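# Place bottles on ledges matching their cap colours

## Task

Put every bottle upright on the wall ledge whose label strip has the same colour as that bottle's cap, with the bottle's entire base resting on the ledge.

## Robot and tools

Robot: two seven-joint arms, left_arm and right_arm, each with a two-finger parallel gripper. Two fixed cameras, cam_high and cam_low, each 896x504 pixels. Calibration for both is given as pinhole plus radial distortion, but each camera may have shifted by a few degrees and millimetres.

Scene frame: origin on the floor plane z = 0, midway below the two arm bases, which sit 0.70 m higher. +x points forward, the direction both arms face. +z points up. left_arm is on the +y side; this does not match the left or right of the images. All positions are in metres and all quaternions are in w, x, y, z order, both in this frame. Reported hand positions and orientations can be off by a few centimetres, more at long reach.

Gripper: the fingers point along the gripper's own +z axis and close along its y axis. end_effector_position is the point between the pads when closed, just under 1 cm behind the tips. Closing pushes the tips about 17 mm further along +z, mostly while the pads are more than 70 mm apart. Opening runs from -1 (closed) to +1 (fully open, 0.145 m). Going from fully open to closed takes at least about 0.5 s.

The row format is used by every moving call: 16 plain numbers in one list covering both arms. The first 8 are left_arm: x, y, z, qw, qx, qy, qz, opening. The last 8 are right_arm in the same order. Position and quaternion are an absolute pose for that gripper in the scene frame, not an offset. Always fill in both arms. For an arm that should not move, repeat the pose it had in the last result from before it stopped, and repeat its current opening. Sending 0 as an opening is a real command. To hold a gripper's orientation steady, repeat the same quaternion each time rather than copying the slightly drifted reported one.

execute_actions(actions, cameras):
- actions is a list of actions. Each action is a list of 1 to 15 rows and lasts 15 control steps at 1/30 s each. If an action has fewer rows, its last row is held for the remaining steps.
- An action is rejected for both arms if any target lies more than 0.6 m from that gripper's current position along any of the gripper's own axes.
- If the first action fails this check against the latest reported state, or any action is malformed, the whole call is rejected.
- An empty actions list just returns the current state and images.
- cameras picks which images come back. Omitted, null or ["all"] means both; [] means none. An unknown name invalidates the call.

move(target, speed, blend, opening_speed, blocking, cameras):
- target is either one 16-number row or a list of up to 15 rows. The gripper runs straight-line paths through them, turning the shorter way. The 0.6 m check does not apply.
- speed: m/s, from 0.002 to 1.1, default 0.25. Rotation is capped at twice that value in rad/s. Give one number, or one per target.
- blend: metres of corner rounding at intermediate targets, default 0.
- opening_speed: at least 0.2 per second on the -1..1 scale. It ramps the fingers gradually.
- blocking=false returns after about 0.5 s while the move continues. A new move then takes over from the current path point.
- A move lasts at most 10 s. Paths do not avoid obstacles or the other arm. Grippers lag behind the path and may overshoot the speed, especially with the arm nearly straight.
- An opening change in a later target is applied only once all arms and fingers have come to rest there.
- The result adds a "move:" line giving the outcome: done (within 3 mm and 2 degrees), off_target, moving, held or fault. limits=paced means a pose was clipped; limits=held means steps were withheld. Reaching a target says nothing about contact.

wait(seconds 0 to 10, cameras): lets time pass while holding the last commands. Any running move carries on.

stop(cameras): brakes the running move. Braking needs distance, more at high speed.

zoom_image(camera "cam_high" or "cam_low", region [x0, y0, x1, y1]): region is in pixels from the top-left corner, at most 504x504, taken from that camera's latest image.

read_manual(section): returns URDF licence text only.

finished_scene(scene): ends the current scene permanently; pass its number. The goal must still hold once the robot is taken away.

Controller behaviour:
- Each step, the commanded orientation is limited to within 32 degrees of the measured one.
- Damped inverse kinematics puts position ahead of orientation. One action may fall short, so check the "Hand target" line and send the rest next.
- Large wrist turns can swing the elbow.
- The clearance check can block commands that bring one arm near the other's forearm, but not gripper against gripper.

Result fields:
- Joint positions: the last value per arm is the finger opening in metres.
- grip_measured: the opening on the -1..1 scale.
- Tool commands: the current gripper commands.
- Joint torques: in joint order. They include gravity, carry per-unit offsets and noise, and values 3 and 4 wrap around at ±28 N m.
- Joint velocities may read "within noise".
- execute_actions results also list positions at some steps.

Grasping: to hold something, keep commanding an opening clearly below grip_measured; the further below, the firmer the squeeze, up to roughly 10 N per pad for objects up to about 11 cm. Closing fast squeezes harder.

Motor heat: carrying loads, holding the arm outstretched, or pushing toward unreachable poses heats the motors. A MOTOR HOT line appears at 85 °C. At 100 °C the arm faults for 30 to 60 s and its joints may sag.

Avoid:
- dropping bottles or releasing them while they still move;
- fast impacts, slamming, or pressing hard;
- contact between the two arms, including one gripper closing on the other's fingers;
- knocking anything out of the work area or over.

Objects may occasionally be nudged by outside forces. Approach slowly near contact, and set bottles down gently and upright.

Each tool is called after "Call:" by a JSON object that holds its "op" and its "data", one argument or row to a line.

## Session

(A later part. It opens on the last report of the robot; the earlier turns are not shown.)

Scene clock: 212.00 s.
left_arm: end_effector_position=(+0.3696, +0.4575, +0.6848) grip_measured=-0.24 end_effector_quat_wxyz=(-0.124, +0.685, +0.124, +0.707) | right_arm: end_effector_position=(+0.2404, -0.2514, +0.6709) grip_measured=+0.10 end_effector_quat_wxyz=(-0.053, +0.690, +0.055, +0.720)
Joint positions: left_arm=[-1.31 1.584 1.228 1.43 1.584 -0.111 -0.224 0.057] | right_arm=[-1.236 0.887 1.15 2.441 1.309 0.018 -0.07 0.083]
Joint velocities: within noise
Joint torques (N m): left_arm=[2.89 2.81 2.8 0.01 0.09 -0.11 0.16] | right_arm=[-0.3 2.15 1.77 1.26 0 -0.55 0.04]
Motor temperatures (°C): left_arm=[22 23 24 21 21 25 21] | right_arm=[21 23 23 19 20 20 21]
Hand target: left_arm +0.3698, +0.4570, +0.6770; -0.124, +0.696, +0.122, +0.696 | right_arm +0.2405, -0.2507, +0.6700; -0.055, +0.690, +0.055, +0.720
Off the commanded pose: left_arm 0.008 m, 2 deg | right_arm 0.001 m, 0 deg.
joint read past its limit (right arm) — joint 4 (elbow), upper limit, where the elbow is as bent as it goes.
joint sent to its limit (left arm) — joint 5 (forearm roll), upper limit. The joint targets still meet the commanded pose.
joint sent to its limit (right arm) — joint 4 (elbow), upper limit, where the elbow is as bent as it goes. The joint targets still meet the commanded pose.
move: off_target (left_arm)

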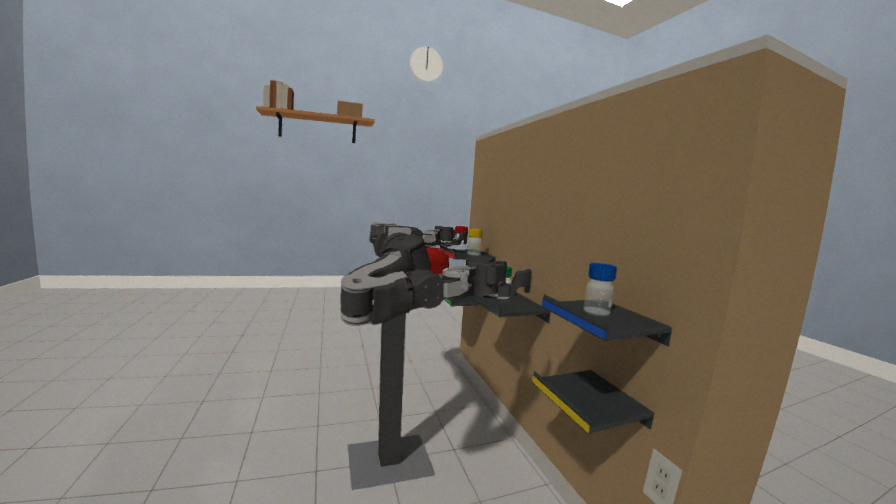

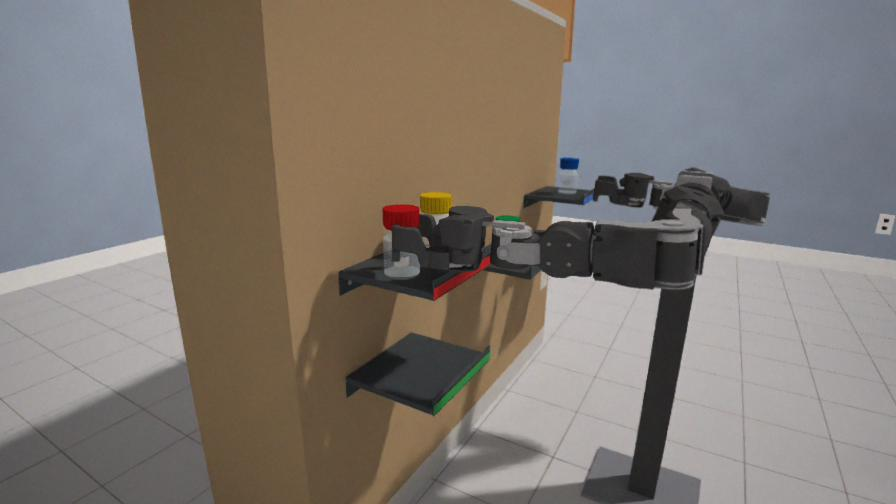

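Call:
{"op": "move", "data": {
  "target": [
    [0.37,0.457,0.684,-0.1228,0.6964,0.1228,0.6964,-0.6,0.2404,-0.2505,0.67,-0.054,0.690,0.054,0.719,0.1],
    [0.37,0.457,0.685,-0.1228,0.6964,0.1228,0.6964,0.05,0.2404,-0.2505,0.67,-0.054,0.690,0.054,0.719,0.1],
    [0.22,0.40,0.69,-0.1228,0.6964,0.1228,0.6964,0.05,0.2404,-0.2505,0.67,-0.054,0.690,0.054,0.719,0.1],
    [0.22,0.26,0.72,-0.1228,0.6964,0.1228,0.6964,0.3,0.2404,-0.2505,0.67,-0.054,0.690,0.054,0.719,0.1]
  ],
  "speed": [0.05,0.05,0.15,0.2],
  "opening_speed": 0.9
}}

Call:
{"op": "zoom_image", "data": {
  "camera": "cam_low",
  "region": [340, 150, 560, 310]
}}

Scene clock: 238.10 s.
left_arm: end_effector_position=(+0.2200, +0.2602, +0.7212) grip_measured=+0.30 end_effector_quat_wxyz=(+0.050, +0.730, -0.072, +0.678) | right_arm: end_effector_position=(+0.2404, -0.2514, +0.6709) grip_measured=+0.10 end_effector_quat_wxyz=(-0.053, +0.690, +0.055, +0.720)
Joint positions: left_arm=[-0.781 0.852 1.455 2.431 1.586 0.78 0.005 0.098] | right_arm=[-1.236 0.887 1.15 2.441 1.309 0.018 -0.07 0.083]
Joint velocities: within noise
Joint torques (N m): left_arm=[0.49 3.71 0.91 0.21 0.13 -0.54 -0.06] | right_arm=[-0.33 2.12 1.81 1.31 0.02 -0.54 0.03]
Motor temperatures (°C): left_arm=[21 22 24 21 21 24 21] | right_arm=[21 23 23 19 20 21 21]
Hand target: left_arm +0.2203, +0.2606, +0.7201; +0.050, +0.731, -0.070, +0.676 | right_arm +0.2405, -0.2507, +0.6700; -0.055, +0.690, +0.055, +0.720
Off the commanded pose: left_arm 0.001 m, 30 deg | right_arm 0.001 m, 0 deg.
joint read past its limit (right arm) — joint 4 (elbow), upper limit, where the elbow is as bent as it goes.
joint sent to its limit (left arm) — joint 4 (elbow), upper limit, where the elbow is as bent as it goes; joint 5 (forearm roll), upper limit; joint 6 (wrist pitch), upper limit. The joint targets are off in orientation, not in position.
joint sent to its limit (right arm) — joint 4 (elbow), upper limit, where the elbow is as bent as it goes. The joint targets still meet the commanded pose.
move: off_target (left_arm); target 4's new opening was sent with left_arm's hand 0.001 m and 30 deg from that target

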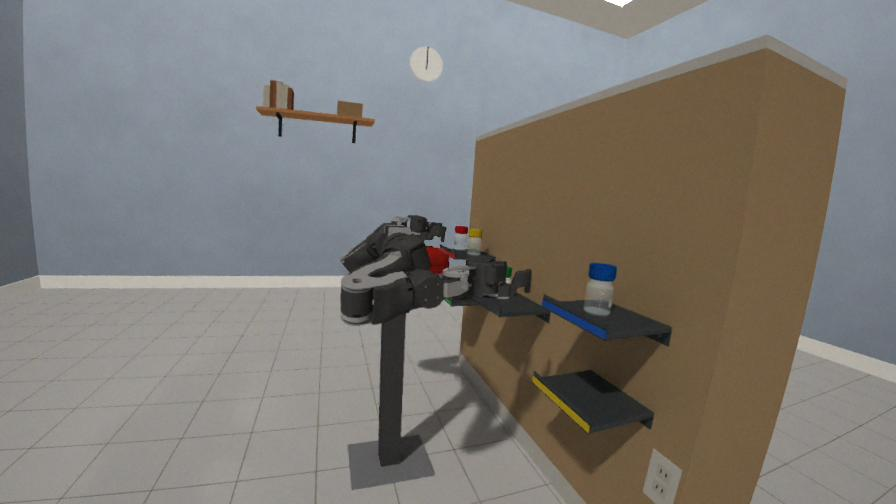

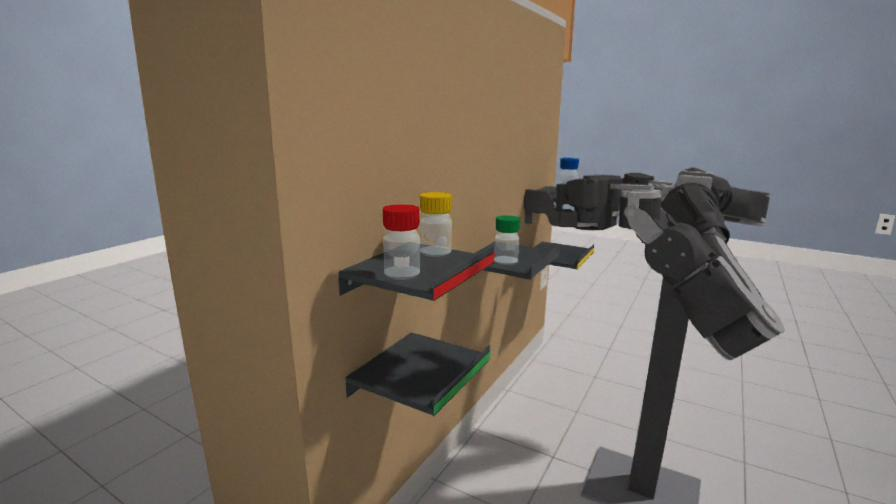

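Scaled by 2.291 from the camera's 896x504 image, which has a finer 1280x720 frame.

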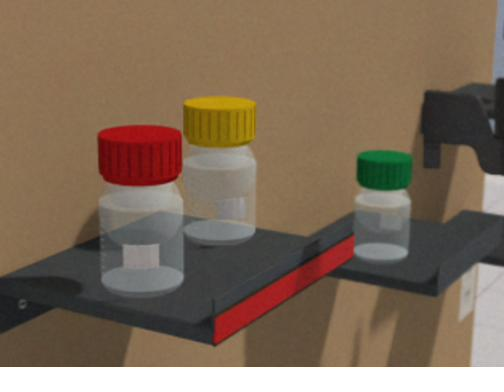

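Call:
{"op": "move", "data": {
  "target": [
    [0.27,0.12,0.60,0.2418,0.6645,-0.2418,0.6645,0.3,0.2404,-0.2505,0.67,-0.054,0.690,0.054,0.719,0.1],
    [0.370,0.041,0.590,0.2418,0.6645,-0.2418,0.6645,0.3,0.2404,-0.2505,0.67,-0.054,0.690,0.054,0.719,0.1]
  ],
  "speed": [0.2,0.12]
}}

Call:
{"op": "zoom_image", "data": {
  "camera": "cam_low",
  "region": [460, 170, 620, 290]
}}

Call:
{"op": "zoom_image", "data": {
  "camera": "cam_high",
  "region": [440, 220, 600, 340]
}}

Scene clock: 250.53 s.
left_arm: end_effector_position=(+0.3694, +0.0403, +0.5934) grip_measured=+0.30 end_effector_quat_wxyz=(+0.244, +0.660, -0.242, +0.668) | right_arm: end_effector_position=(+0.2404, -0.2514, +0.6709) grip_measured=+0.10 end_effector_quat_wxyz=(-0.053, +0.690, +0.055, +0.720)
Joint positions: left_arm=[0.438 0.552 -0.558 1.827 0.717 0.294 0.063 0.098] | right_arm=[-1.236 0.887 1.15 2.441 1.309 0.018 -0.07 0.083]
Joint velocities: within noise
Joint torques (N m): left_arm=[6.42 1.52 1.58 3.26 0.09 -0.54 0] | right_arm=[-0.22 2.18 1.63 1.39 0.03 -0.54 0.04]
Motor temperatures (°C): left_arm=[21 22 24 21 21 24 21] | right_arm=[21 23 23 19 20 21 21]
Hand target: left_arm +0.3700, +0.0410, +0.5901; +0.242, +0.664, -0.242, +0.665 | right_arm +0.2405, -0.2507, +0.6700; -0.055, +0.690, +0.055, +0.720
Off the commanded pose: left_arm 0.004 m, 1 deg | right_arm 0.001 m, 0 deg.
joint read past its limit (right arm) — joint 4 (elbow), upper limit, where the elbow is as bent as it goes.
joint sent to its limit (right arm) — joint 4 (elbow), upper limit, where the elbow is as bent as it goes. The joint targets still meet the commanded pose.
move: off_target (left_arm)

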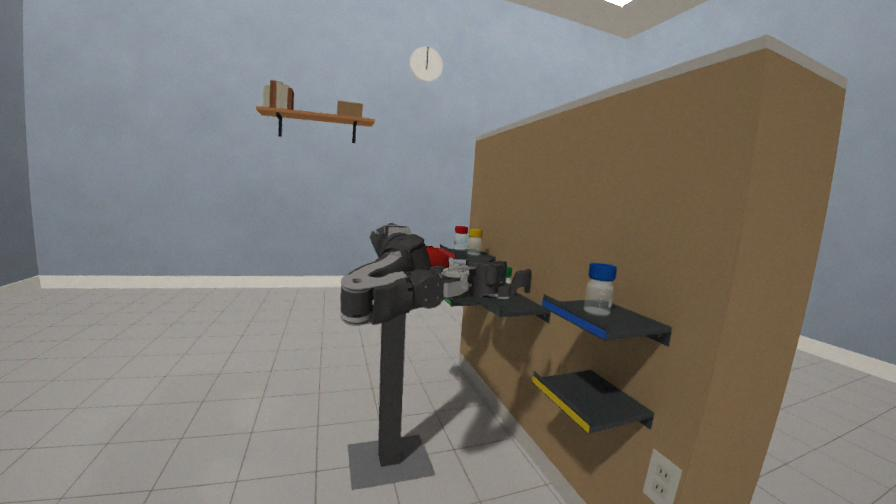

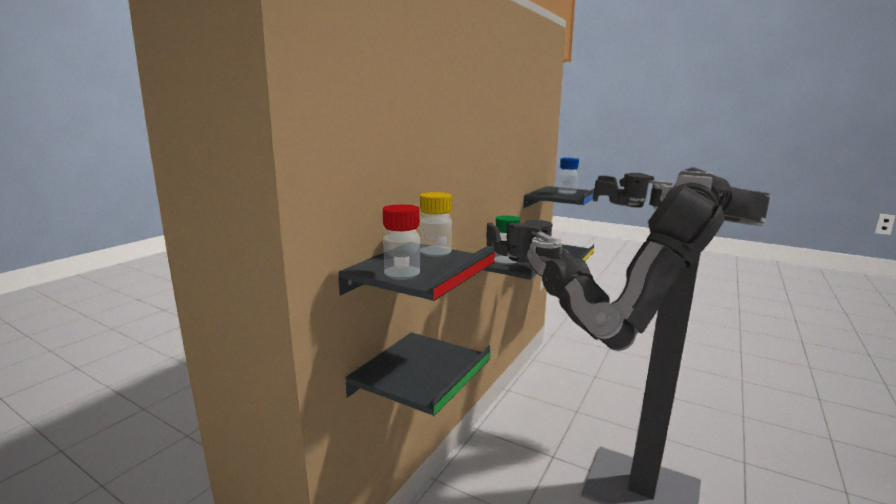

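Scaled by 3.150 from the camera's 896x504 image, which has a finer 1280x720 frame.

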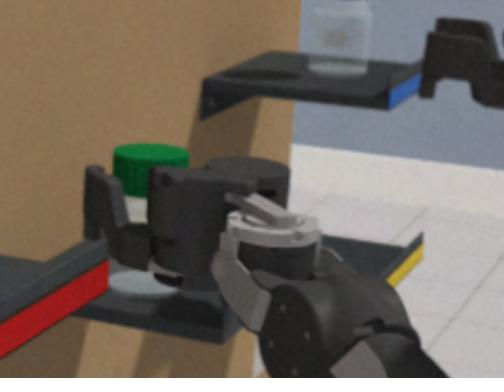

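Scaled by 3.150 from the camera's 896x504 image, which has a finer 1280x720 frame.

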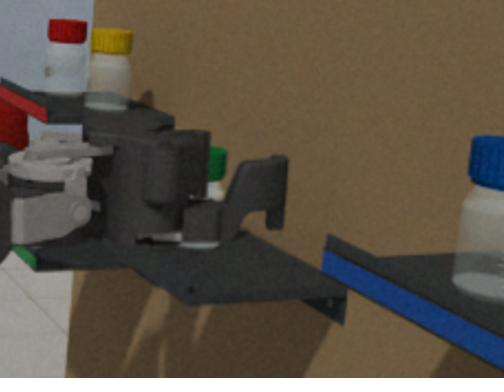

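Call:
{"op": "move", "data": {
  "target": [
    [0.370,0.041,0.591,0.2418,0.6645,-0.2418,0.6645,-0.6,0.2404,-0.2505,0.67,-0.054,0.690,0.054,0.719,0.1],
    [0.370,0.041,0.638,0.2418,0.6645,-0.2418,0.6645,-0.6,0.2404,-0.2505,0.67,-0.054,0.690,0.054,0.719,0.1],
    [0.27,0.13,0.640,0.2418,0.6645,-0.2418,0.6645,-0.6,0.2404,-0.2505,0.67,-0.054,0.690,0.054,0.719,0.1],
    [0.205,0.25,0.59,0,0.7071,0,0.7071,-0.6,0.2404,-0.2505,0.67,-0.054,0.690,0.054,0.719,0.1],
    [0.20,0.38,0.530,-0.1228,0.6964,0.1228,0.6964,-0.6,0.2404,-0.2505,0.67,-0.054,0.690,0.054,0.719,0.1]
  ],
  "speed": [0.1,0.1,0.15,0.2,0.2],
  "blend": [0,0.003,0.02,0.02,0],
  "opening_speed": 0.9
}}

Call:
{"op": "zoom_image", "data": {
  "camera": "cam_low",
  "region": [340, 200, 640, 420]
}}

Scene clock: 273.30 s.
left_arm: end_effector_position=(+0.1998, +0.3793, +0.5273) grip_measured=-0.24 end_effector_quat_wxyz=(-0.121, +0.701, +0.125, +0.692) | right_arm: end_effector_position=(+0.2404, -0.2514, +0.6709) grip_measured=+0.10 end_effector_quat_wxyz=(-0.053, +0.690, +0.055, +0.720)
Joint positions: left_arm=[-0.686 0.243 0.783 1.961 0.618 0.006 0.223 0.058] | right_arm=[-1.236 0.887 1.15 2.441 1.309 0.018 -0.07 0.083]
Joint velocities: within noise
Joint torques (N m): left_arm=[0.07 3.63 2.22 4.55 0.26 -0.95 0.17] | right_arm=[-0.12 2.12 1.69 1.37 0.01 -0.56 0.04]
Motor temperatures (°C): left_arm=[22 22 24 21 21 25 21] | right_arm=[21 23 22 19 20 21 21]
Hand target: left_arm +0.2000, +0.3801, +0.5300; -0.123, +0.696, +0.123, +0.696 | right_arm +0.2405, -0.2507, +0.6700; -0.055, +0.690, +0.055, +0.720
Off the commanded pose: left_arm 0.003 m, 1 deg | right_arm 0.001 m, 0 deg.
joint read past its limit (right arm) — joint 4 (elbow), upper limit, where the elbow is as bent as it goes.
joint sent to its limit (right arm) — joint 4 (elbow), upper limit, where the elbow is as bent as it goes. The joint targets still meet the commanded pose.
move: done

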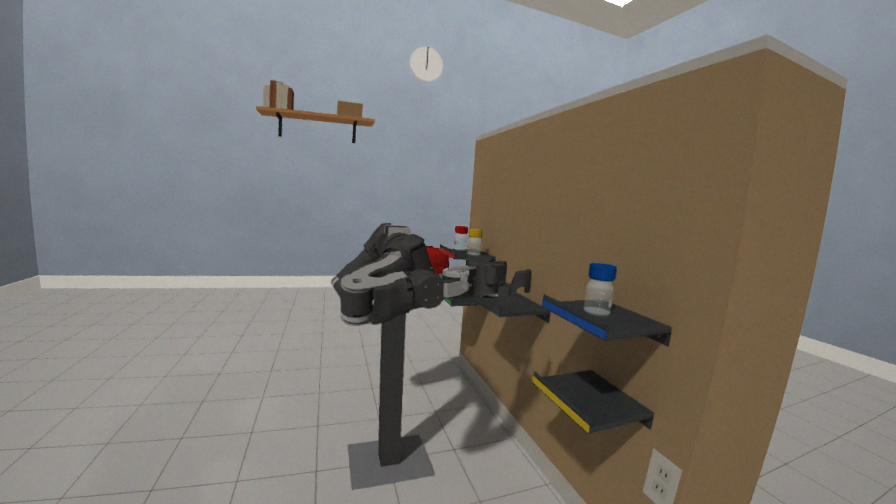

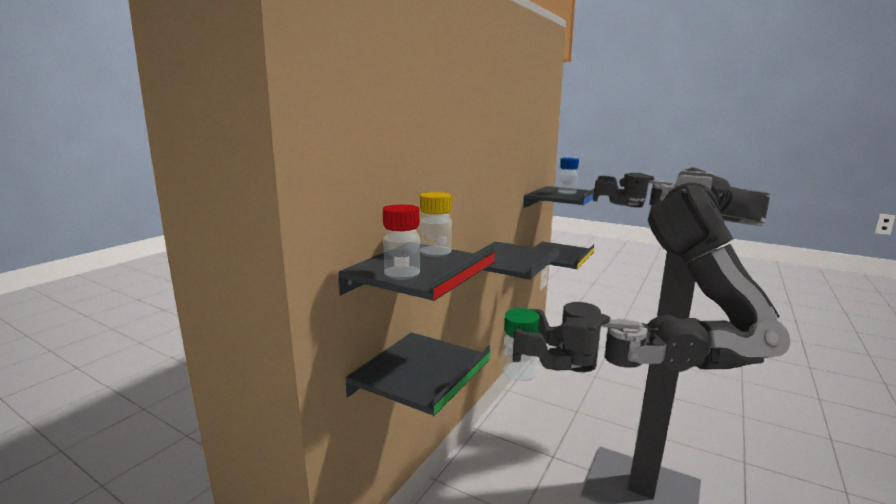

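Scaled by 1.680 from the camera's 896x504 image, which has a finer 1280x720 frame.

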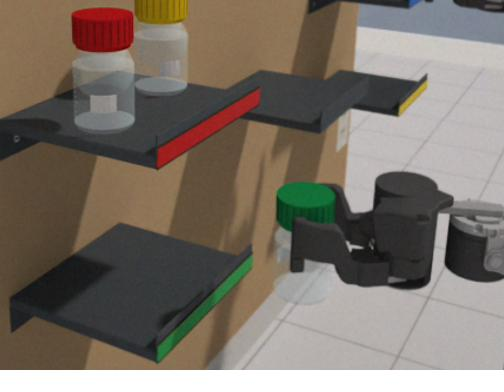

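Call:
{"op": "move", "data": {
  "target": [
    [0.20,0.38,0.534,-0.1228,0.6964,0.1228,0.6964,-0.6,0.2404,-0.2505,0.67,-0.054,0.690,0.054,0.719,0.1],
    [0.37,0.405,0.534,-0.1228,0.6964,0.1228,0.6964,-0.6,0.2404,-0.2505,0.67,-0.054,0.690,0.054,0.719,0.1],
    [0.37,0.405,0.503,-0.1228,0.6964,0.1228,0.6964,-0.6,0.2404,-0.2505,0.67,-0.054,0.690,0.054,0.719,0.1],
    [0.37,0.405,0.486,-0.1228,0.6964,0.1228,0.6964,-0.6,0.2404,-0.2505,0.67,-0.054,0.690,0.054,0.719,0.1]
  ],
  "speed": [0.1,0.15,0.08,0.025]
}}

Call:
{"op": "zoom_image", "data": {
  "camera": "cam_low",
  "region": [340, 200, 640, 420]
}}

Scene clock: 287.77 s.
left_arm: end_effector_position=(+0.3706, +0.4069, +0.4990) grip_measured=-0.24 end_effector_quat_wxyz=(-0.130, +0.681, +0.119, +0.711) | right_arm: end_effector_position=(+0.2404, -0.2514, +0.6709) grip_measured=+0.10 end_effector_quat_wxyz=(-0.053, +0.690, +0.055, +0.720)
Joint positions: left_arm=[0.125 0.473 0.353 1.217 0.39 -0.096 0.109 0.058] | right_arm=[-1.236 0.887 1.15 2.441 1.309 0.018 -0.07 0.083]
Joint velocities: within noise
Joint torques (N m): left_arm=[4.23 4.63 -0.24 2.51 0.33 0.1 0.19] | right_arm=[-0.25 2.15 1.84 1.29 0.02 -0.58 0.02]
Motor temperatures (°C): left_arm=[22 22 24 22 21 25 21] | right_arm=[21 23 22 19 20 21 21]
Hand target: left_arm +0.3696, +0.4049, +0.4860; -0.123, +0.696, +0.123, +0.696 | right_arm +0.2405, -0.2507, +0.6700; -0.055, +0.690, +0.055, +0.720
Off the commanded pose: left_arm 0.013 m, 3 deg | right_arm 0.001 m, 0 deg.
joint read past its limit (right arm) — joint 4 (elbow), upper limit, where the elbow is as bent as it goes.
joint sent to its limit (right arm) — joint 4 (elbow), upper limit, where the elbow is as bent as it goes. The joint targets still meet the commanded pose.
move: off_target (left_arm)

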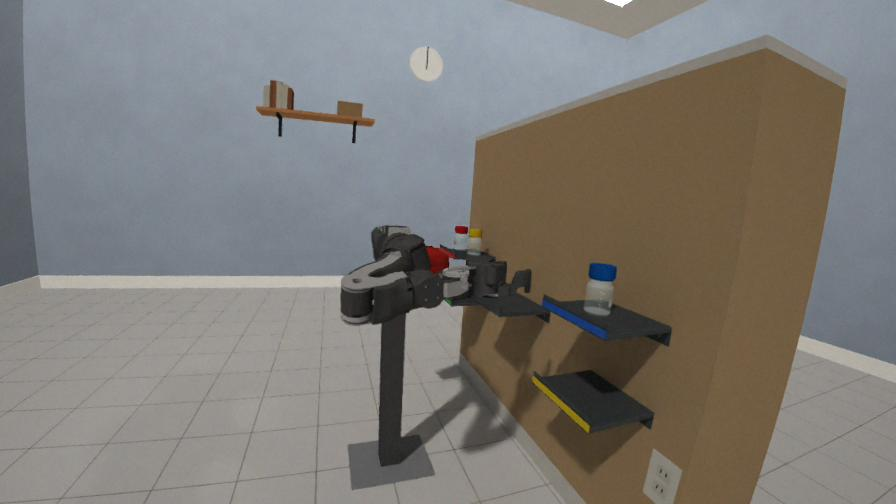

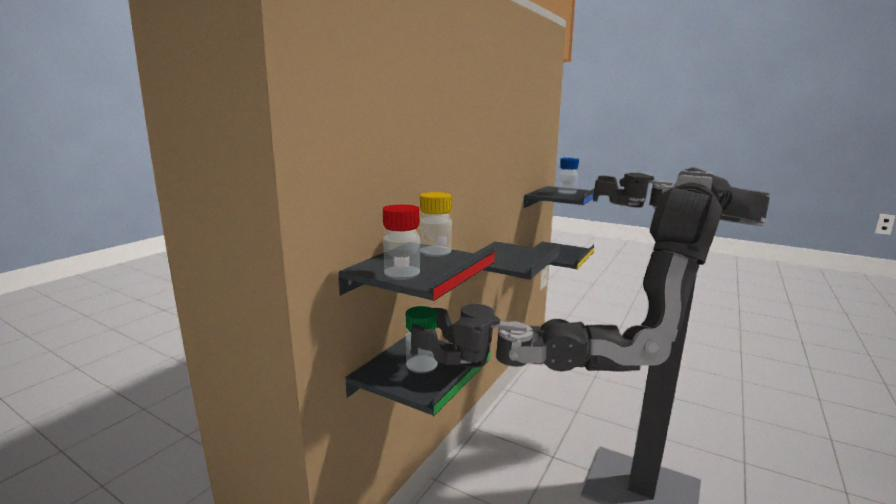

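Scaled by 1.680 from the camera's 896x504 image, which has a finer 1280x720 frame.

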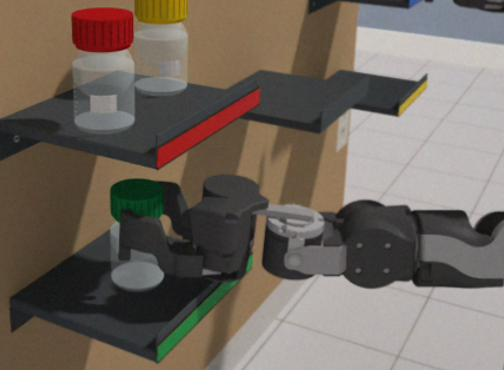

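Call:
{"op": "move", "data": {
  "target": [
    [0.37,0.405,0.498,-0.1228,0.6964,0.1228,0.6964,-0.6,0.2404,-0.2505,0.67,-0.054,0.690,0.054,0.719,0.1],
    [0.37,0.405,0.499,-0.1228,0.6964,0.1228,0.6964,0.2,0.2404,-0.2505,0.67,-0.054,0.690,0.054,0.719,0.1],
    [0.21,0.345,0.505,-0.1228,0.6964,0.1228,0.6964,0.2,0.2404,-0.2505,0.67,-0.054,0.690,0.054,0.719,0.1],
    [0.21,0.34,0.69,0,0.7071,0,0.7071,0.2,0.2404,-0.2505,0.67,-0.054,0.690,0.054,0.719,0.1],
    [0.235,0.336,0.692,0,0.7071,0,0.7071,0.2,0.2404,-0.2505,0.67,-0.054,0.690,0.054,0.719,0.1]
  ],
  "speed": [0.05,0.05,0.15,0.2,0.1],
  "opening_speed": 0.9
}}

Call:
{"op": "zoom_image", "data": {
  "camera": "cam_low",
  "region": [340, 170, 640, 410]
}}

Call:
{"op": "zoom_image", "data": {
  "camera": "cam_high",
  "region": [430, 210, 550, 310]
}}

Scene clock: 307.20 s.
left_arm: end_effector_position=(+0.2352, +0.3343, +0.6936) grip_measured=+0.20 end_effector_quat_wxyz=(+0.000, +0.706, -0.005, +0.708) | right_arm: end_effector_position=(+0.2404, -0.2514, +0.6709) grip_measured=+0.10 end_effector_quat_wxyz=(-0.053, +0.690, +0.055, +0.720)
Joint positions: left_arm=[-0.836 0.775 1.273 2.211 1.281 0.487 0.158 0.09] | right_arm=[-1.236 0.887 1.15 2.441 1.309 0.018 -0.07 0.083]
Joint velocities: within noise
Joint torques (N m): left_arm=[0.12 3.49 1.66 1.24 0.26 -0.62 -0.06] | right_arm=[-0.17 2.1 1.8 1.25 0.03 -0.53 0.04]
Motor temperatures (°C): left_arm=[22 23 23 22 21 24 21] | right_arm=[20 23 22 19 20 21 21]
Hand target: left_arm +0.2350, +0.3359, +0.6921; +0.000, +0.707, +0.000, +0.707 | right_arm +0.2405, -0.2507, +0.6700; -0.055, +0.690, +0.055, +0.720
Off the commanded pose: left_arm 0.002 m, 1 deg | right_arm 0.001 m, 0 deg.
joint read past its limit (right arm) — joint 4 (elbow), upper limit, where the elbow is as bent as it goes.
joint sent to its limit (right arm) — joint 4 (elbow), upper limit, where the elbow is as bent as it goes. The joint targets still meet the commanded pose.
move: done

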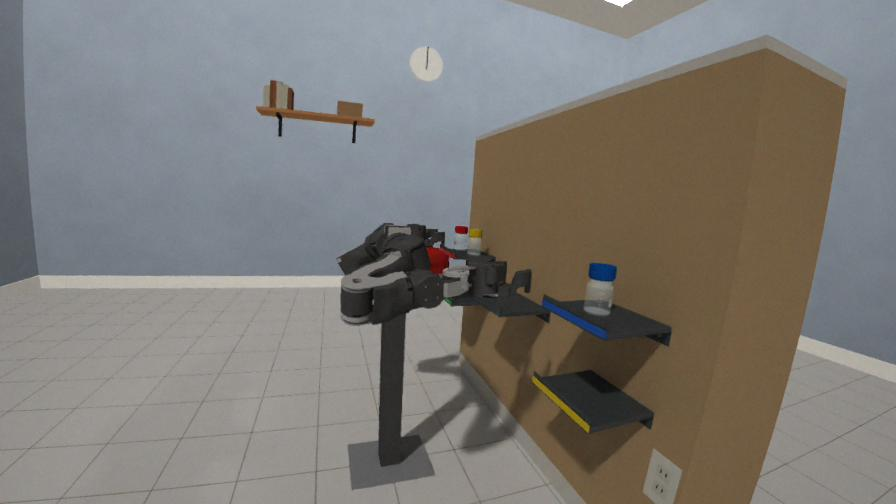

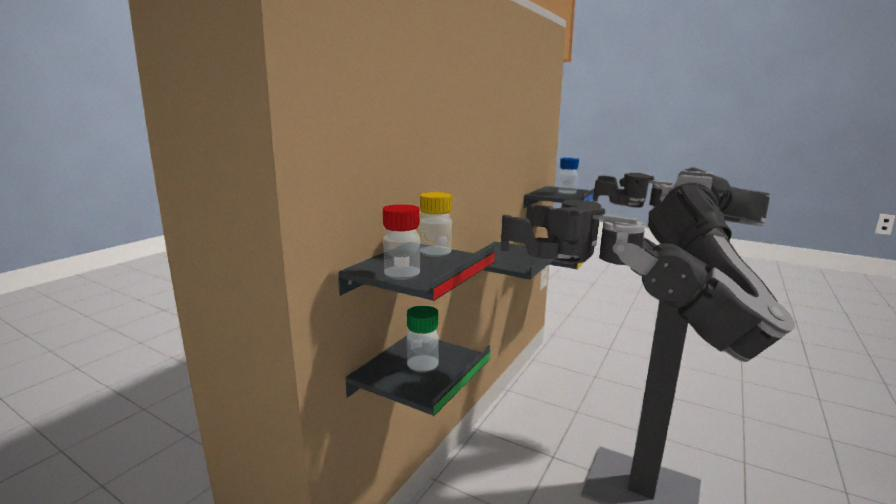

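Scaled by 1.680 from the camera's 896x504 image, which has a finer 1280x720 frame.

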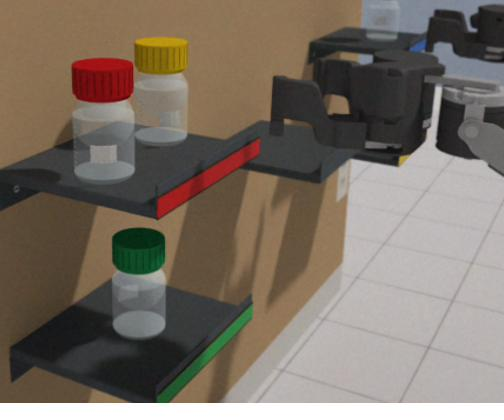

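Scaled by 4.200 from the camera's 896x504 image, which has a finer 1280x720 frame.

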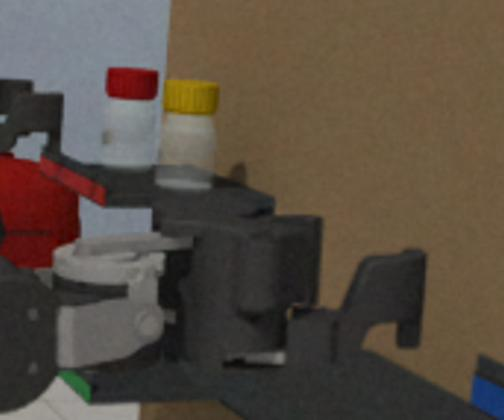

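Call:
{"op": "move", "data": {
  "target": [0.378,0.336,0.688,0,0.7071,0,0.7071,0.2,0.2404,-0.2505,0.67,-0.054,0.690,0.054,0.719,0.1],
  "speed": 0.12
}}

Call:
{"op": "zoom_image", "data": {
  "camera": "cam_low",
  "region": [340, 170, 540, 310]
}}

Scene clock: 312.87 s.
left_arm: end_effector_position=(+0.3786, +0.3342, +0.6915) grip_measured=+0.20 end_effector_quat_wxyz=(+0.000, +0.705, -0.005, +0.709) | right_arm: end_effector_position=(+0.2404, -0.2514, +0.6709) grip_measured=+0.10 end_effector_quat_wxyz=(-0.053, +0.690, +0.055, +0.720)
Joint positions: left_arm=[-0.542 1.596 0.494 1.735 1.577 -0.056 -0.169 0.09] | right_arm=[-1.236 0.887 1.15 2.441 1.309 0.018 -0.07 0.083]
Joint velocities: within noise
Joint torques (N m): left_arm=[4.26 5.18 2.88 0.18 0.11 -0.69 -0.05] | right_arm=[-0.33 2.07 1.74 1.24 0.02 -0.53 0.06]
Motor temperatures (°C): left_arm=[21 23 23 22 21 25 21] | right_arm=[20 23 22 19 20 21 21]
Hand target: left_arm +0.3780, +0.3360, +0.6880; +0.000, +0.707, +0.000, +0.707 | right_arm +0.2405, -0.2507, +0.6700; -0.055, +0.690, +0.055, +0.720
Off the commanded pose: left_arm 0.004 m, 1 deg | right_arm 0.001 m, 0 deg.
joint read past its limit (right arm) — joint 4 (elbow), upper limit, where the elbow is as bent as it goes.
joint sent to its limit (right arm) — joint 4 (elbow), upper limit, where the elbow is as bent as it goes. The joint targets still meet the commanded pose.
move: off_target (left_arm)

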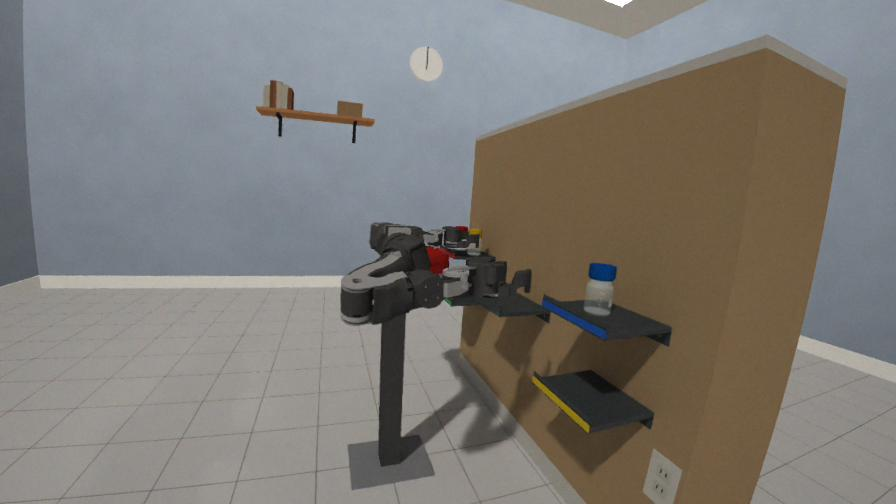

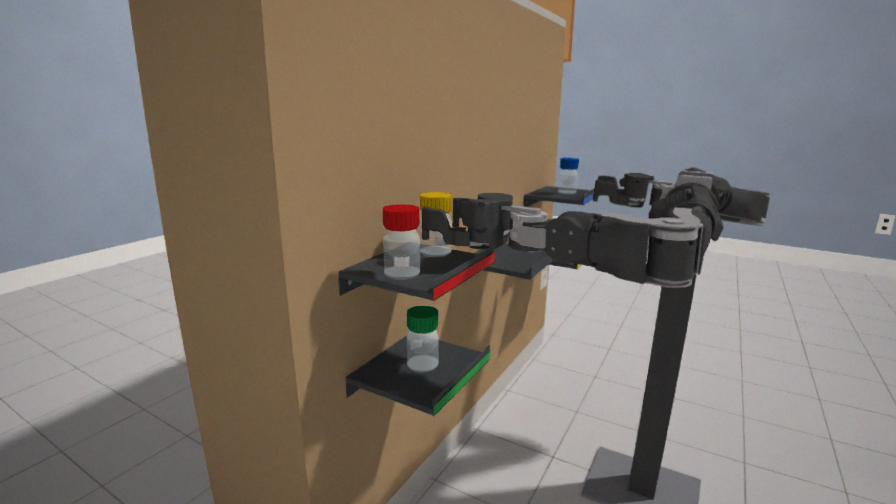

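Scaled by 2.520 from the camera's 896x504 image, which has a finer 1280x720 frame.

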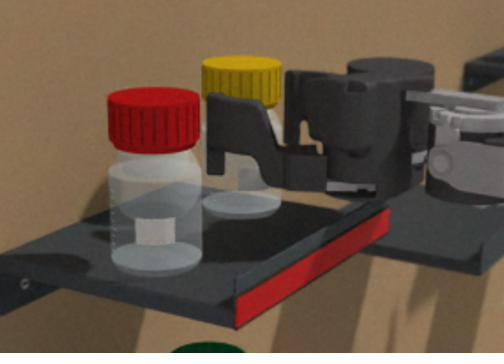

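Call:
{"op": "move", "data": {
  "target": [
    [0.379,0.335,0.690,0,0.7071,0,0.7071,-0.6,0.2404,-0.2505,0.67,-0.054,0.690,0.054,0.719,0.1],
    [0.379,0.335,0.737,0,0.7071,0,0.7071,-0.6,0.2404,-0.2505,0.67,-0.054,0.690,0.054,0.719,0.1],
    [0.225,0.32,0.739,0,0.7071,0,0.7071,-0.6,0.2404,-0.2505,0.67,-0.054,0.690,0.054,0.719,0.1],
    [0.22,0.26,0.72,0.05,0.730,-0.072,0.678,-0.6,0.2404,-0.2505,0.67,-0.054,0.690,0.054,0.719,0.1],
    [0.27,0.12,0.645,0.2418,0.6645,-0.2418,0.6645,-0.6,0.2404,-0.2505,0.67,-0.054,0.690,0.054,0.719,0.1]
  ],
  "speed": [0.1,0.1,0.15,0.2,0.2],
  "blend": [0,0.003,0.015,0.01,0],
  "opening_speed": 0.9
}}

Call:
{"op": "zoom_image", "data": {
  "camera": "cam_low",
  "region": [400, 130, 640, 310]
}}

Scene clock: 335.80 s.
left_arm: end_effector_position=(+0.2698, +0.1201, +0.6430) grip_measured=-0.27 end_effector_quat_wxyz=(+0.239, +0.669, -0.243, +0.660) | right_arm: end_effector_position=(+0.2404, -0.2514, +0.6709) grip_measured=+0.10 end_effector_quat_wxyz=(-0.053, +0.690, +0.055, +0.720)
Joint positions: left_arm=[-0.263 1.097 0.142 2.345 1.136 0.226 0.067 0.055] | right_arm=[-1.236 0.887 1.15 2.441 1.309 0.018 -0.07 0.083]
Joint velocities: within noise
Joint torques (N m): left_arm=[3.89 3.26 1.85 2.07 0.13 -0.95 0.19] | right_arm=[-0.15 2.33 1.76 1.4 0.04 -0.56 0.06]
Motor temperatures (°C): left_arm=[22 23 24 21 21 25 21] | right_arm=[20 23 22 19 20 21 21]
Hand target: left_arm +0.2700, +0.1201, +0.6450; +0.242, +0.665, -0.242, +0.664 | right_arm +0.2405, -0.2507, +0.6700; -0.055, +0.690, +0.055, +0.720
Off the commanded pose: left_arm 0.002 m, 1 deg | right_arm 0.001 m, 0 deg.
joint read past its limit (right arm) — joint 4 (elbow), upper limit, where the elbow is as bent as it goes.
joint sent to its limit (right arm) — joint 4 (elbow), upper limit, where the elbow is as bent as it goes. The joint targets still meet the commanded pose.
move: done

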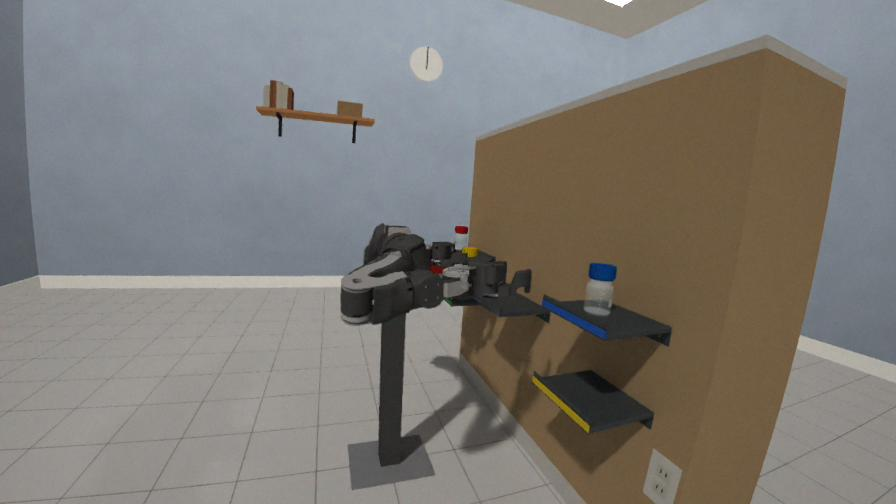

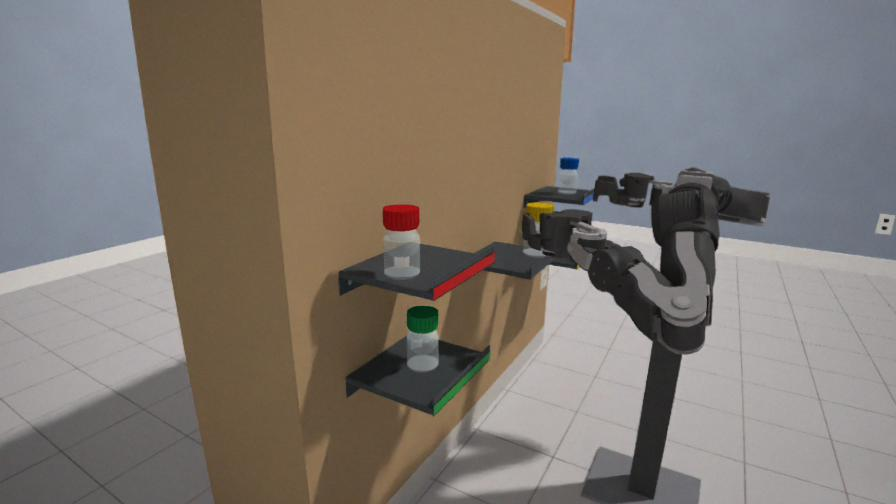

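Scaled by 2.100 from the camera's 896x504 image, which has a finer 1280x720 frame.

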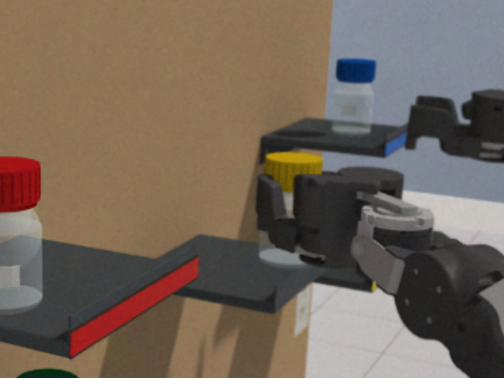

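Call:
{"op": "move", "data": {
  "target": [
    [0.37,0.01,0.647,0.2418,0.6645,-0.2418,0.6645,-0.6,0.2404,-0.2505,0.67,-0.054,0.690,0.054,0.719,0.1],
    [0.37,0.01,0.605,0.2418,0.6645,-0.2418,0.6645,-0.6,0.2404,-0.2505,0.67,-0.054,0.690,0.054,0.719,0.1],
    [0.37,0.01,0.585,0.2418,0.6645,-0.2418,0.6645,-0.6,0.2404,-0.2505,0.67,-0.054,0.690,0.054,0.719,0.1]
  ],
  "speed": [0.15,0.08,0.025]
}}

Call:
{"op": "zoom_image", "data": {
  "camera": "cam_low",
  "region": [440, 150, 620, 290]
}}

Scene clock: 349.07 s.
left_arm: end_effector_position=(+0.3707, +0.0110, +0.5876) grip_measured=-0.27 end_effector_quat_wxyz=(+0.240, +0.664, -0.241, +0.666) | right_arm: end_effector_position=(+0.2404, -0.2514, +0.6709) grip_measured=+0.10 end_effector_quat_wxyz=(-0.053, +0.690, +0.055, +0.720)
Joint positions: left_arm=[0.519 0.506 -0.717 1.8 0.728 0.268 -0.075 0.055] | right_arm=[-1.236 0.887 1.15 2.441 1.309 0.018 -0.07 0.083]
Joint velocities: within noise
Joint torques (N m): left_arm=[6.5 0.44 1.4 3.19 0.05 -0.85 0.21] | right_arm=[-0.33 2.07 1.83 1.4 0.02 -0.55 0.03]
Motor temperatures (°C): left_arm=[22 23 24 21 21 25 21] | right_arm=[20 23 22 19 20 21 21]
Hand target: left_arm +0.3700, +0.0100, +0.5850; +0.242, +0.665, -0.242, +0.665 | right_arm +0.2405, -0.2507, +0.6700; -0.055, +0.690, +0.055, +0.720
Off the commanded pose: left_arm 0.003 m, 0 deg | right_arm 0.001 m, 0 deg.
joint read past its limit (right arm) — joint 4 (elbow), upper limit, where the elbow is as bent as it goes.
joint sent to its limit (right arm) — joint 4 (elbow), upper limit, where the elbow is as bent as it goes. The joint targets still meet the commanded pose.
move: done

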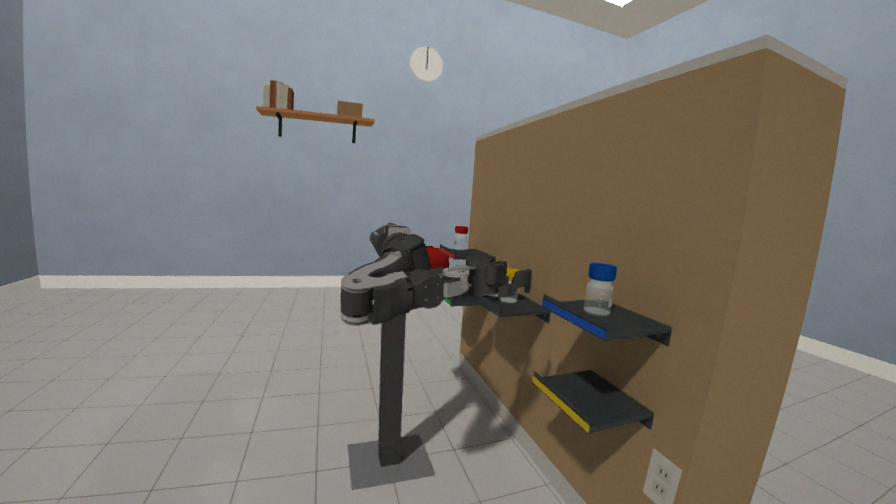

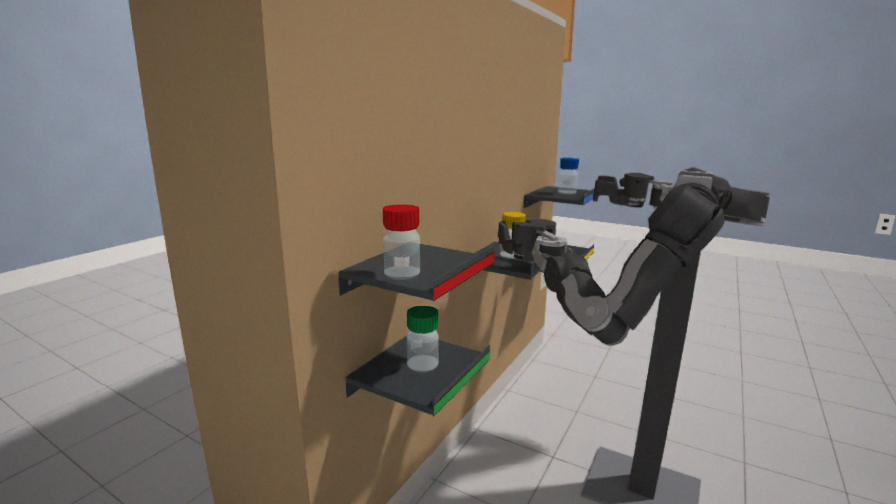

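Scaled by 2.800 from the camera's 896x504 image, which has a finer 1280x720 frame.

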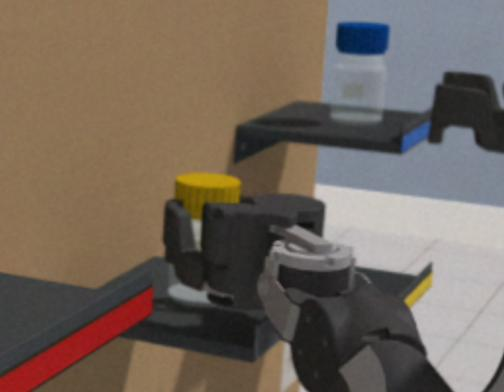

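Call:
{"op": "move", "data": {
  "target": [
    [0.37,0.01,0.574,0.2418,0.6645,-0.2418,0.6645,-0.6,0.2404,-0.2505,0.67,-0.054,0.690,0.054,0.719,0.1]
  ],
  "speed": [0.02]
}}

Call:
{"op": "zoom_image", "data": {
  "camera": "cam_low",
  "region": [460, 190, 580, 290]
}}

Call:
{"op": "zoom_image", "data": {
  "camera": "cam_high",
  "region": [440, 240, 560, 330]
}}

Scene clock: 359.60 s.
left_arm: end_effector_position=(+0.3703, +0.0104, +0.5863) grip_measured=-0.27 end_effector_quat_wxyz=(+0.245, +0.649, -0.237, +0.680) | right_arm: end_effector_position=(+0.2404, -0.2514, +0.6709) grip_measured=+0.10 end_effector_quat_wxyz=(-0.053, +0.690, +0.055, +0.720)
Joint positions: left_arm=[0.517 0.516 -0.748 1.779 0.723 0.183 -0.076 0.055] | right_arm=[-1.236 0.887 1.15 2.441 1.309 0.018 -0.07 0.083]
Joint velocities: within noise
Joint torques (N m): left_arm=[5.68 1.36 0.28 2.1 0.23 0.08 0.11] | right_arm=[-0.28 2.31 1.74 1.22 0.02 -0.58 0.03]
Motor temperatures (°C): left_arm=[23 22 24 21 21 25 21] | right_arm=[20 23 22 19 20 21 21]
Hand target: left_arm +0.3698, +0.0102, +0.5740; +0.242, +0.664, -0.242, +0.665 | right_arm +0.2405, -0.2507, +0.6700; -0.055, +0.690, +0.055, +0.720
Off the commanded pose: left_arm 0.012 m, 3 deg | right_arm 0.001 m, 0 deg.
joint read past its limit (right arm) — joint 4 (elbow), upper limit, where the elbow is as bent as it goes.
joint sent to its limit (right arm) — joint 4 (elbow), upper limit, where the elbow is as bent as it goes. The joint targets still meet the commanded pose.
move: off_target (left_arm)

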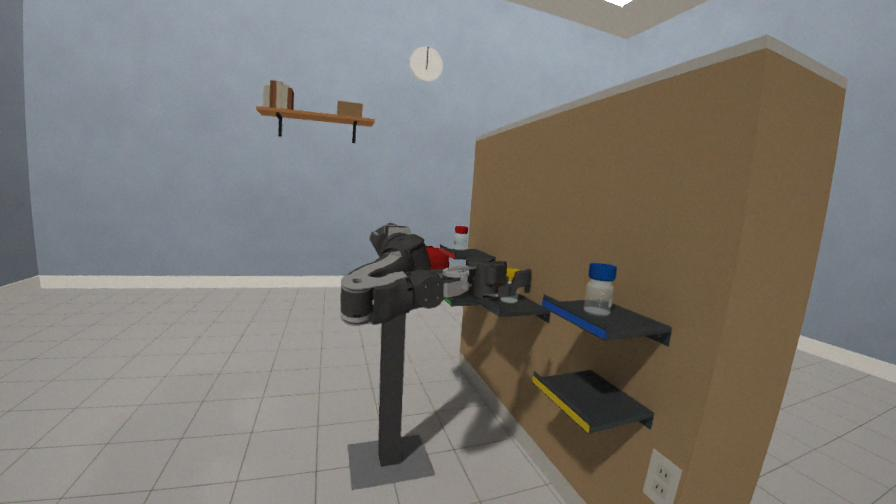

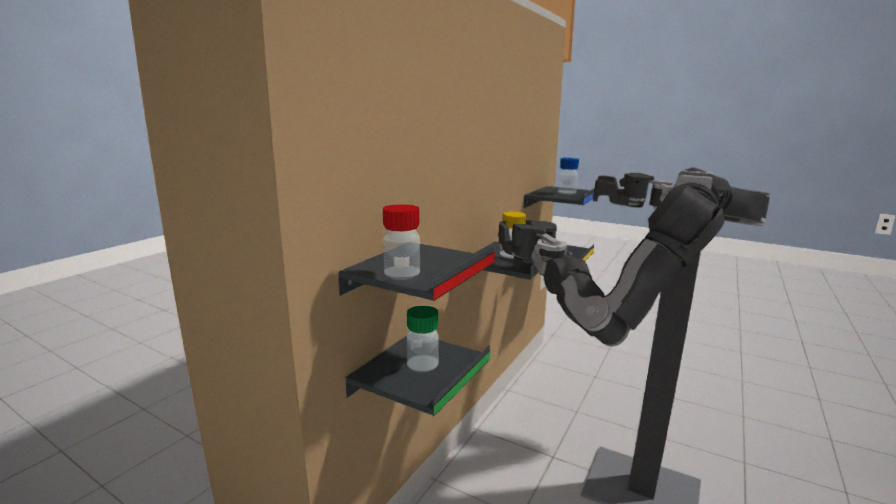

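Scaled by 4.200 from the camera's 896x504 image, which has a finer 1280x720 frame.

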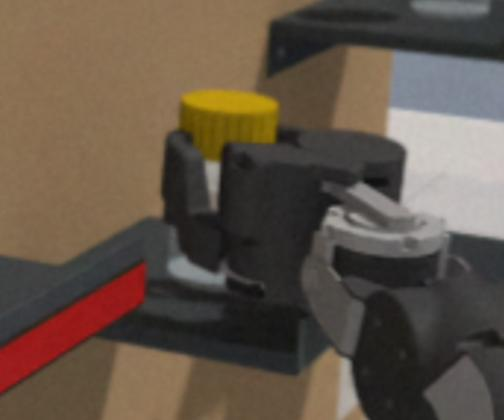

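Scaled by 4.200 from the camera's 896x504 image, which has a finer 1280x720 frame.

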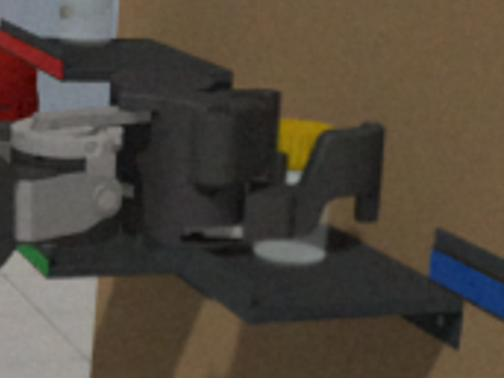

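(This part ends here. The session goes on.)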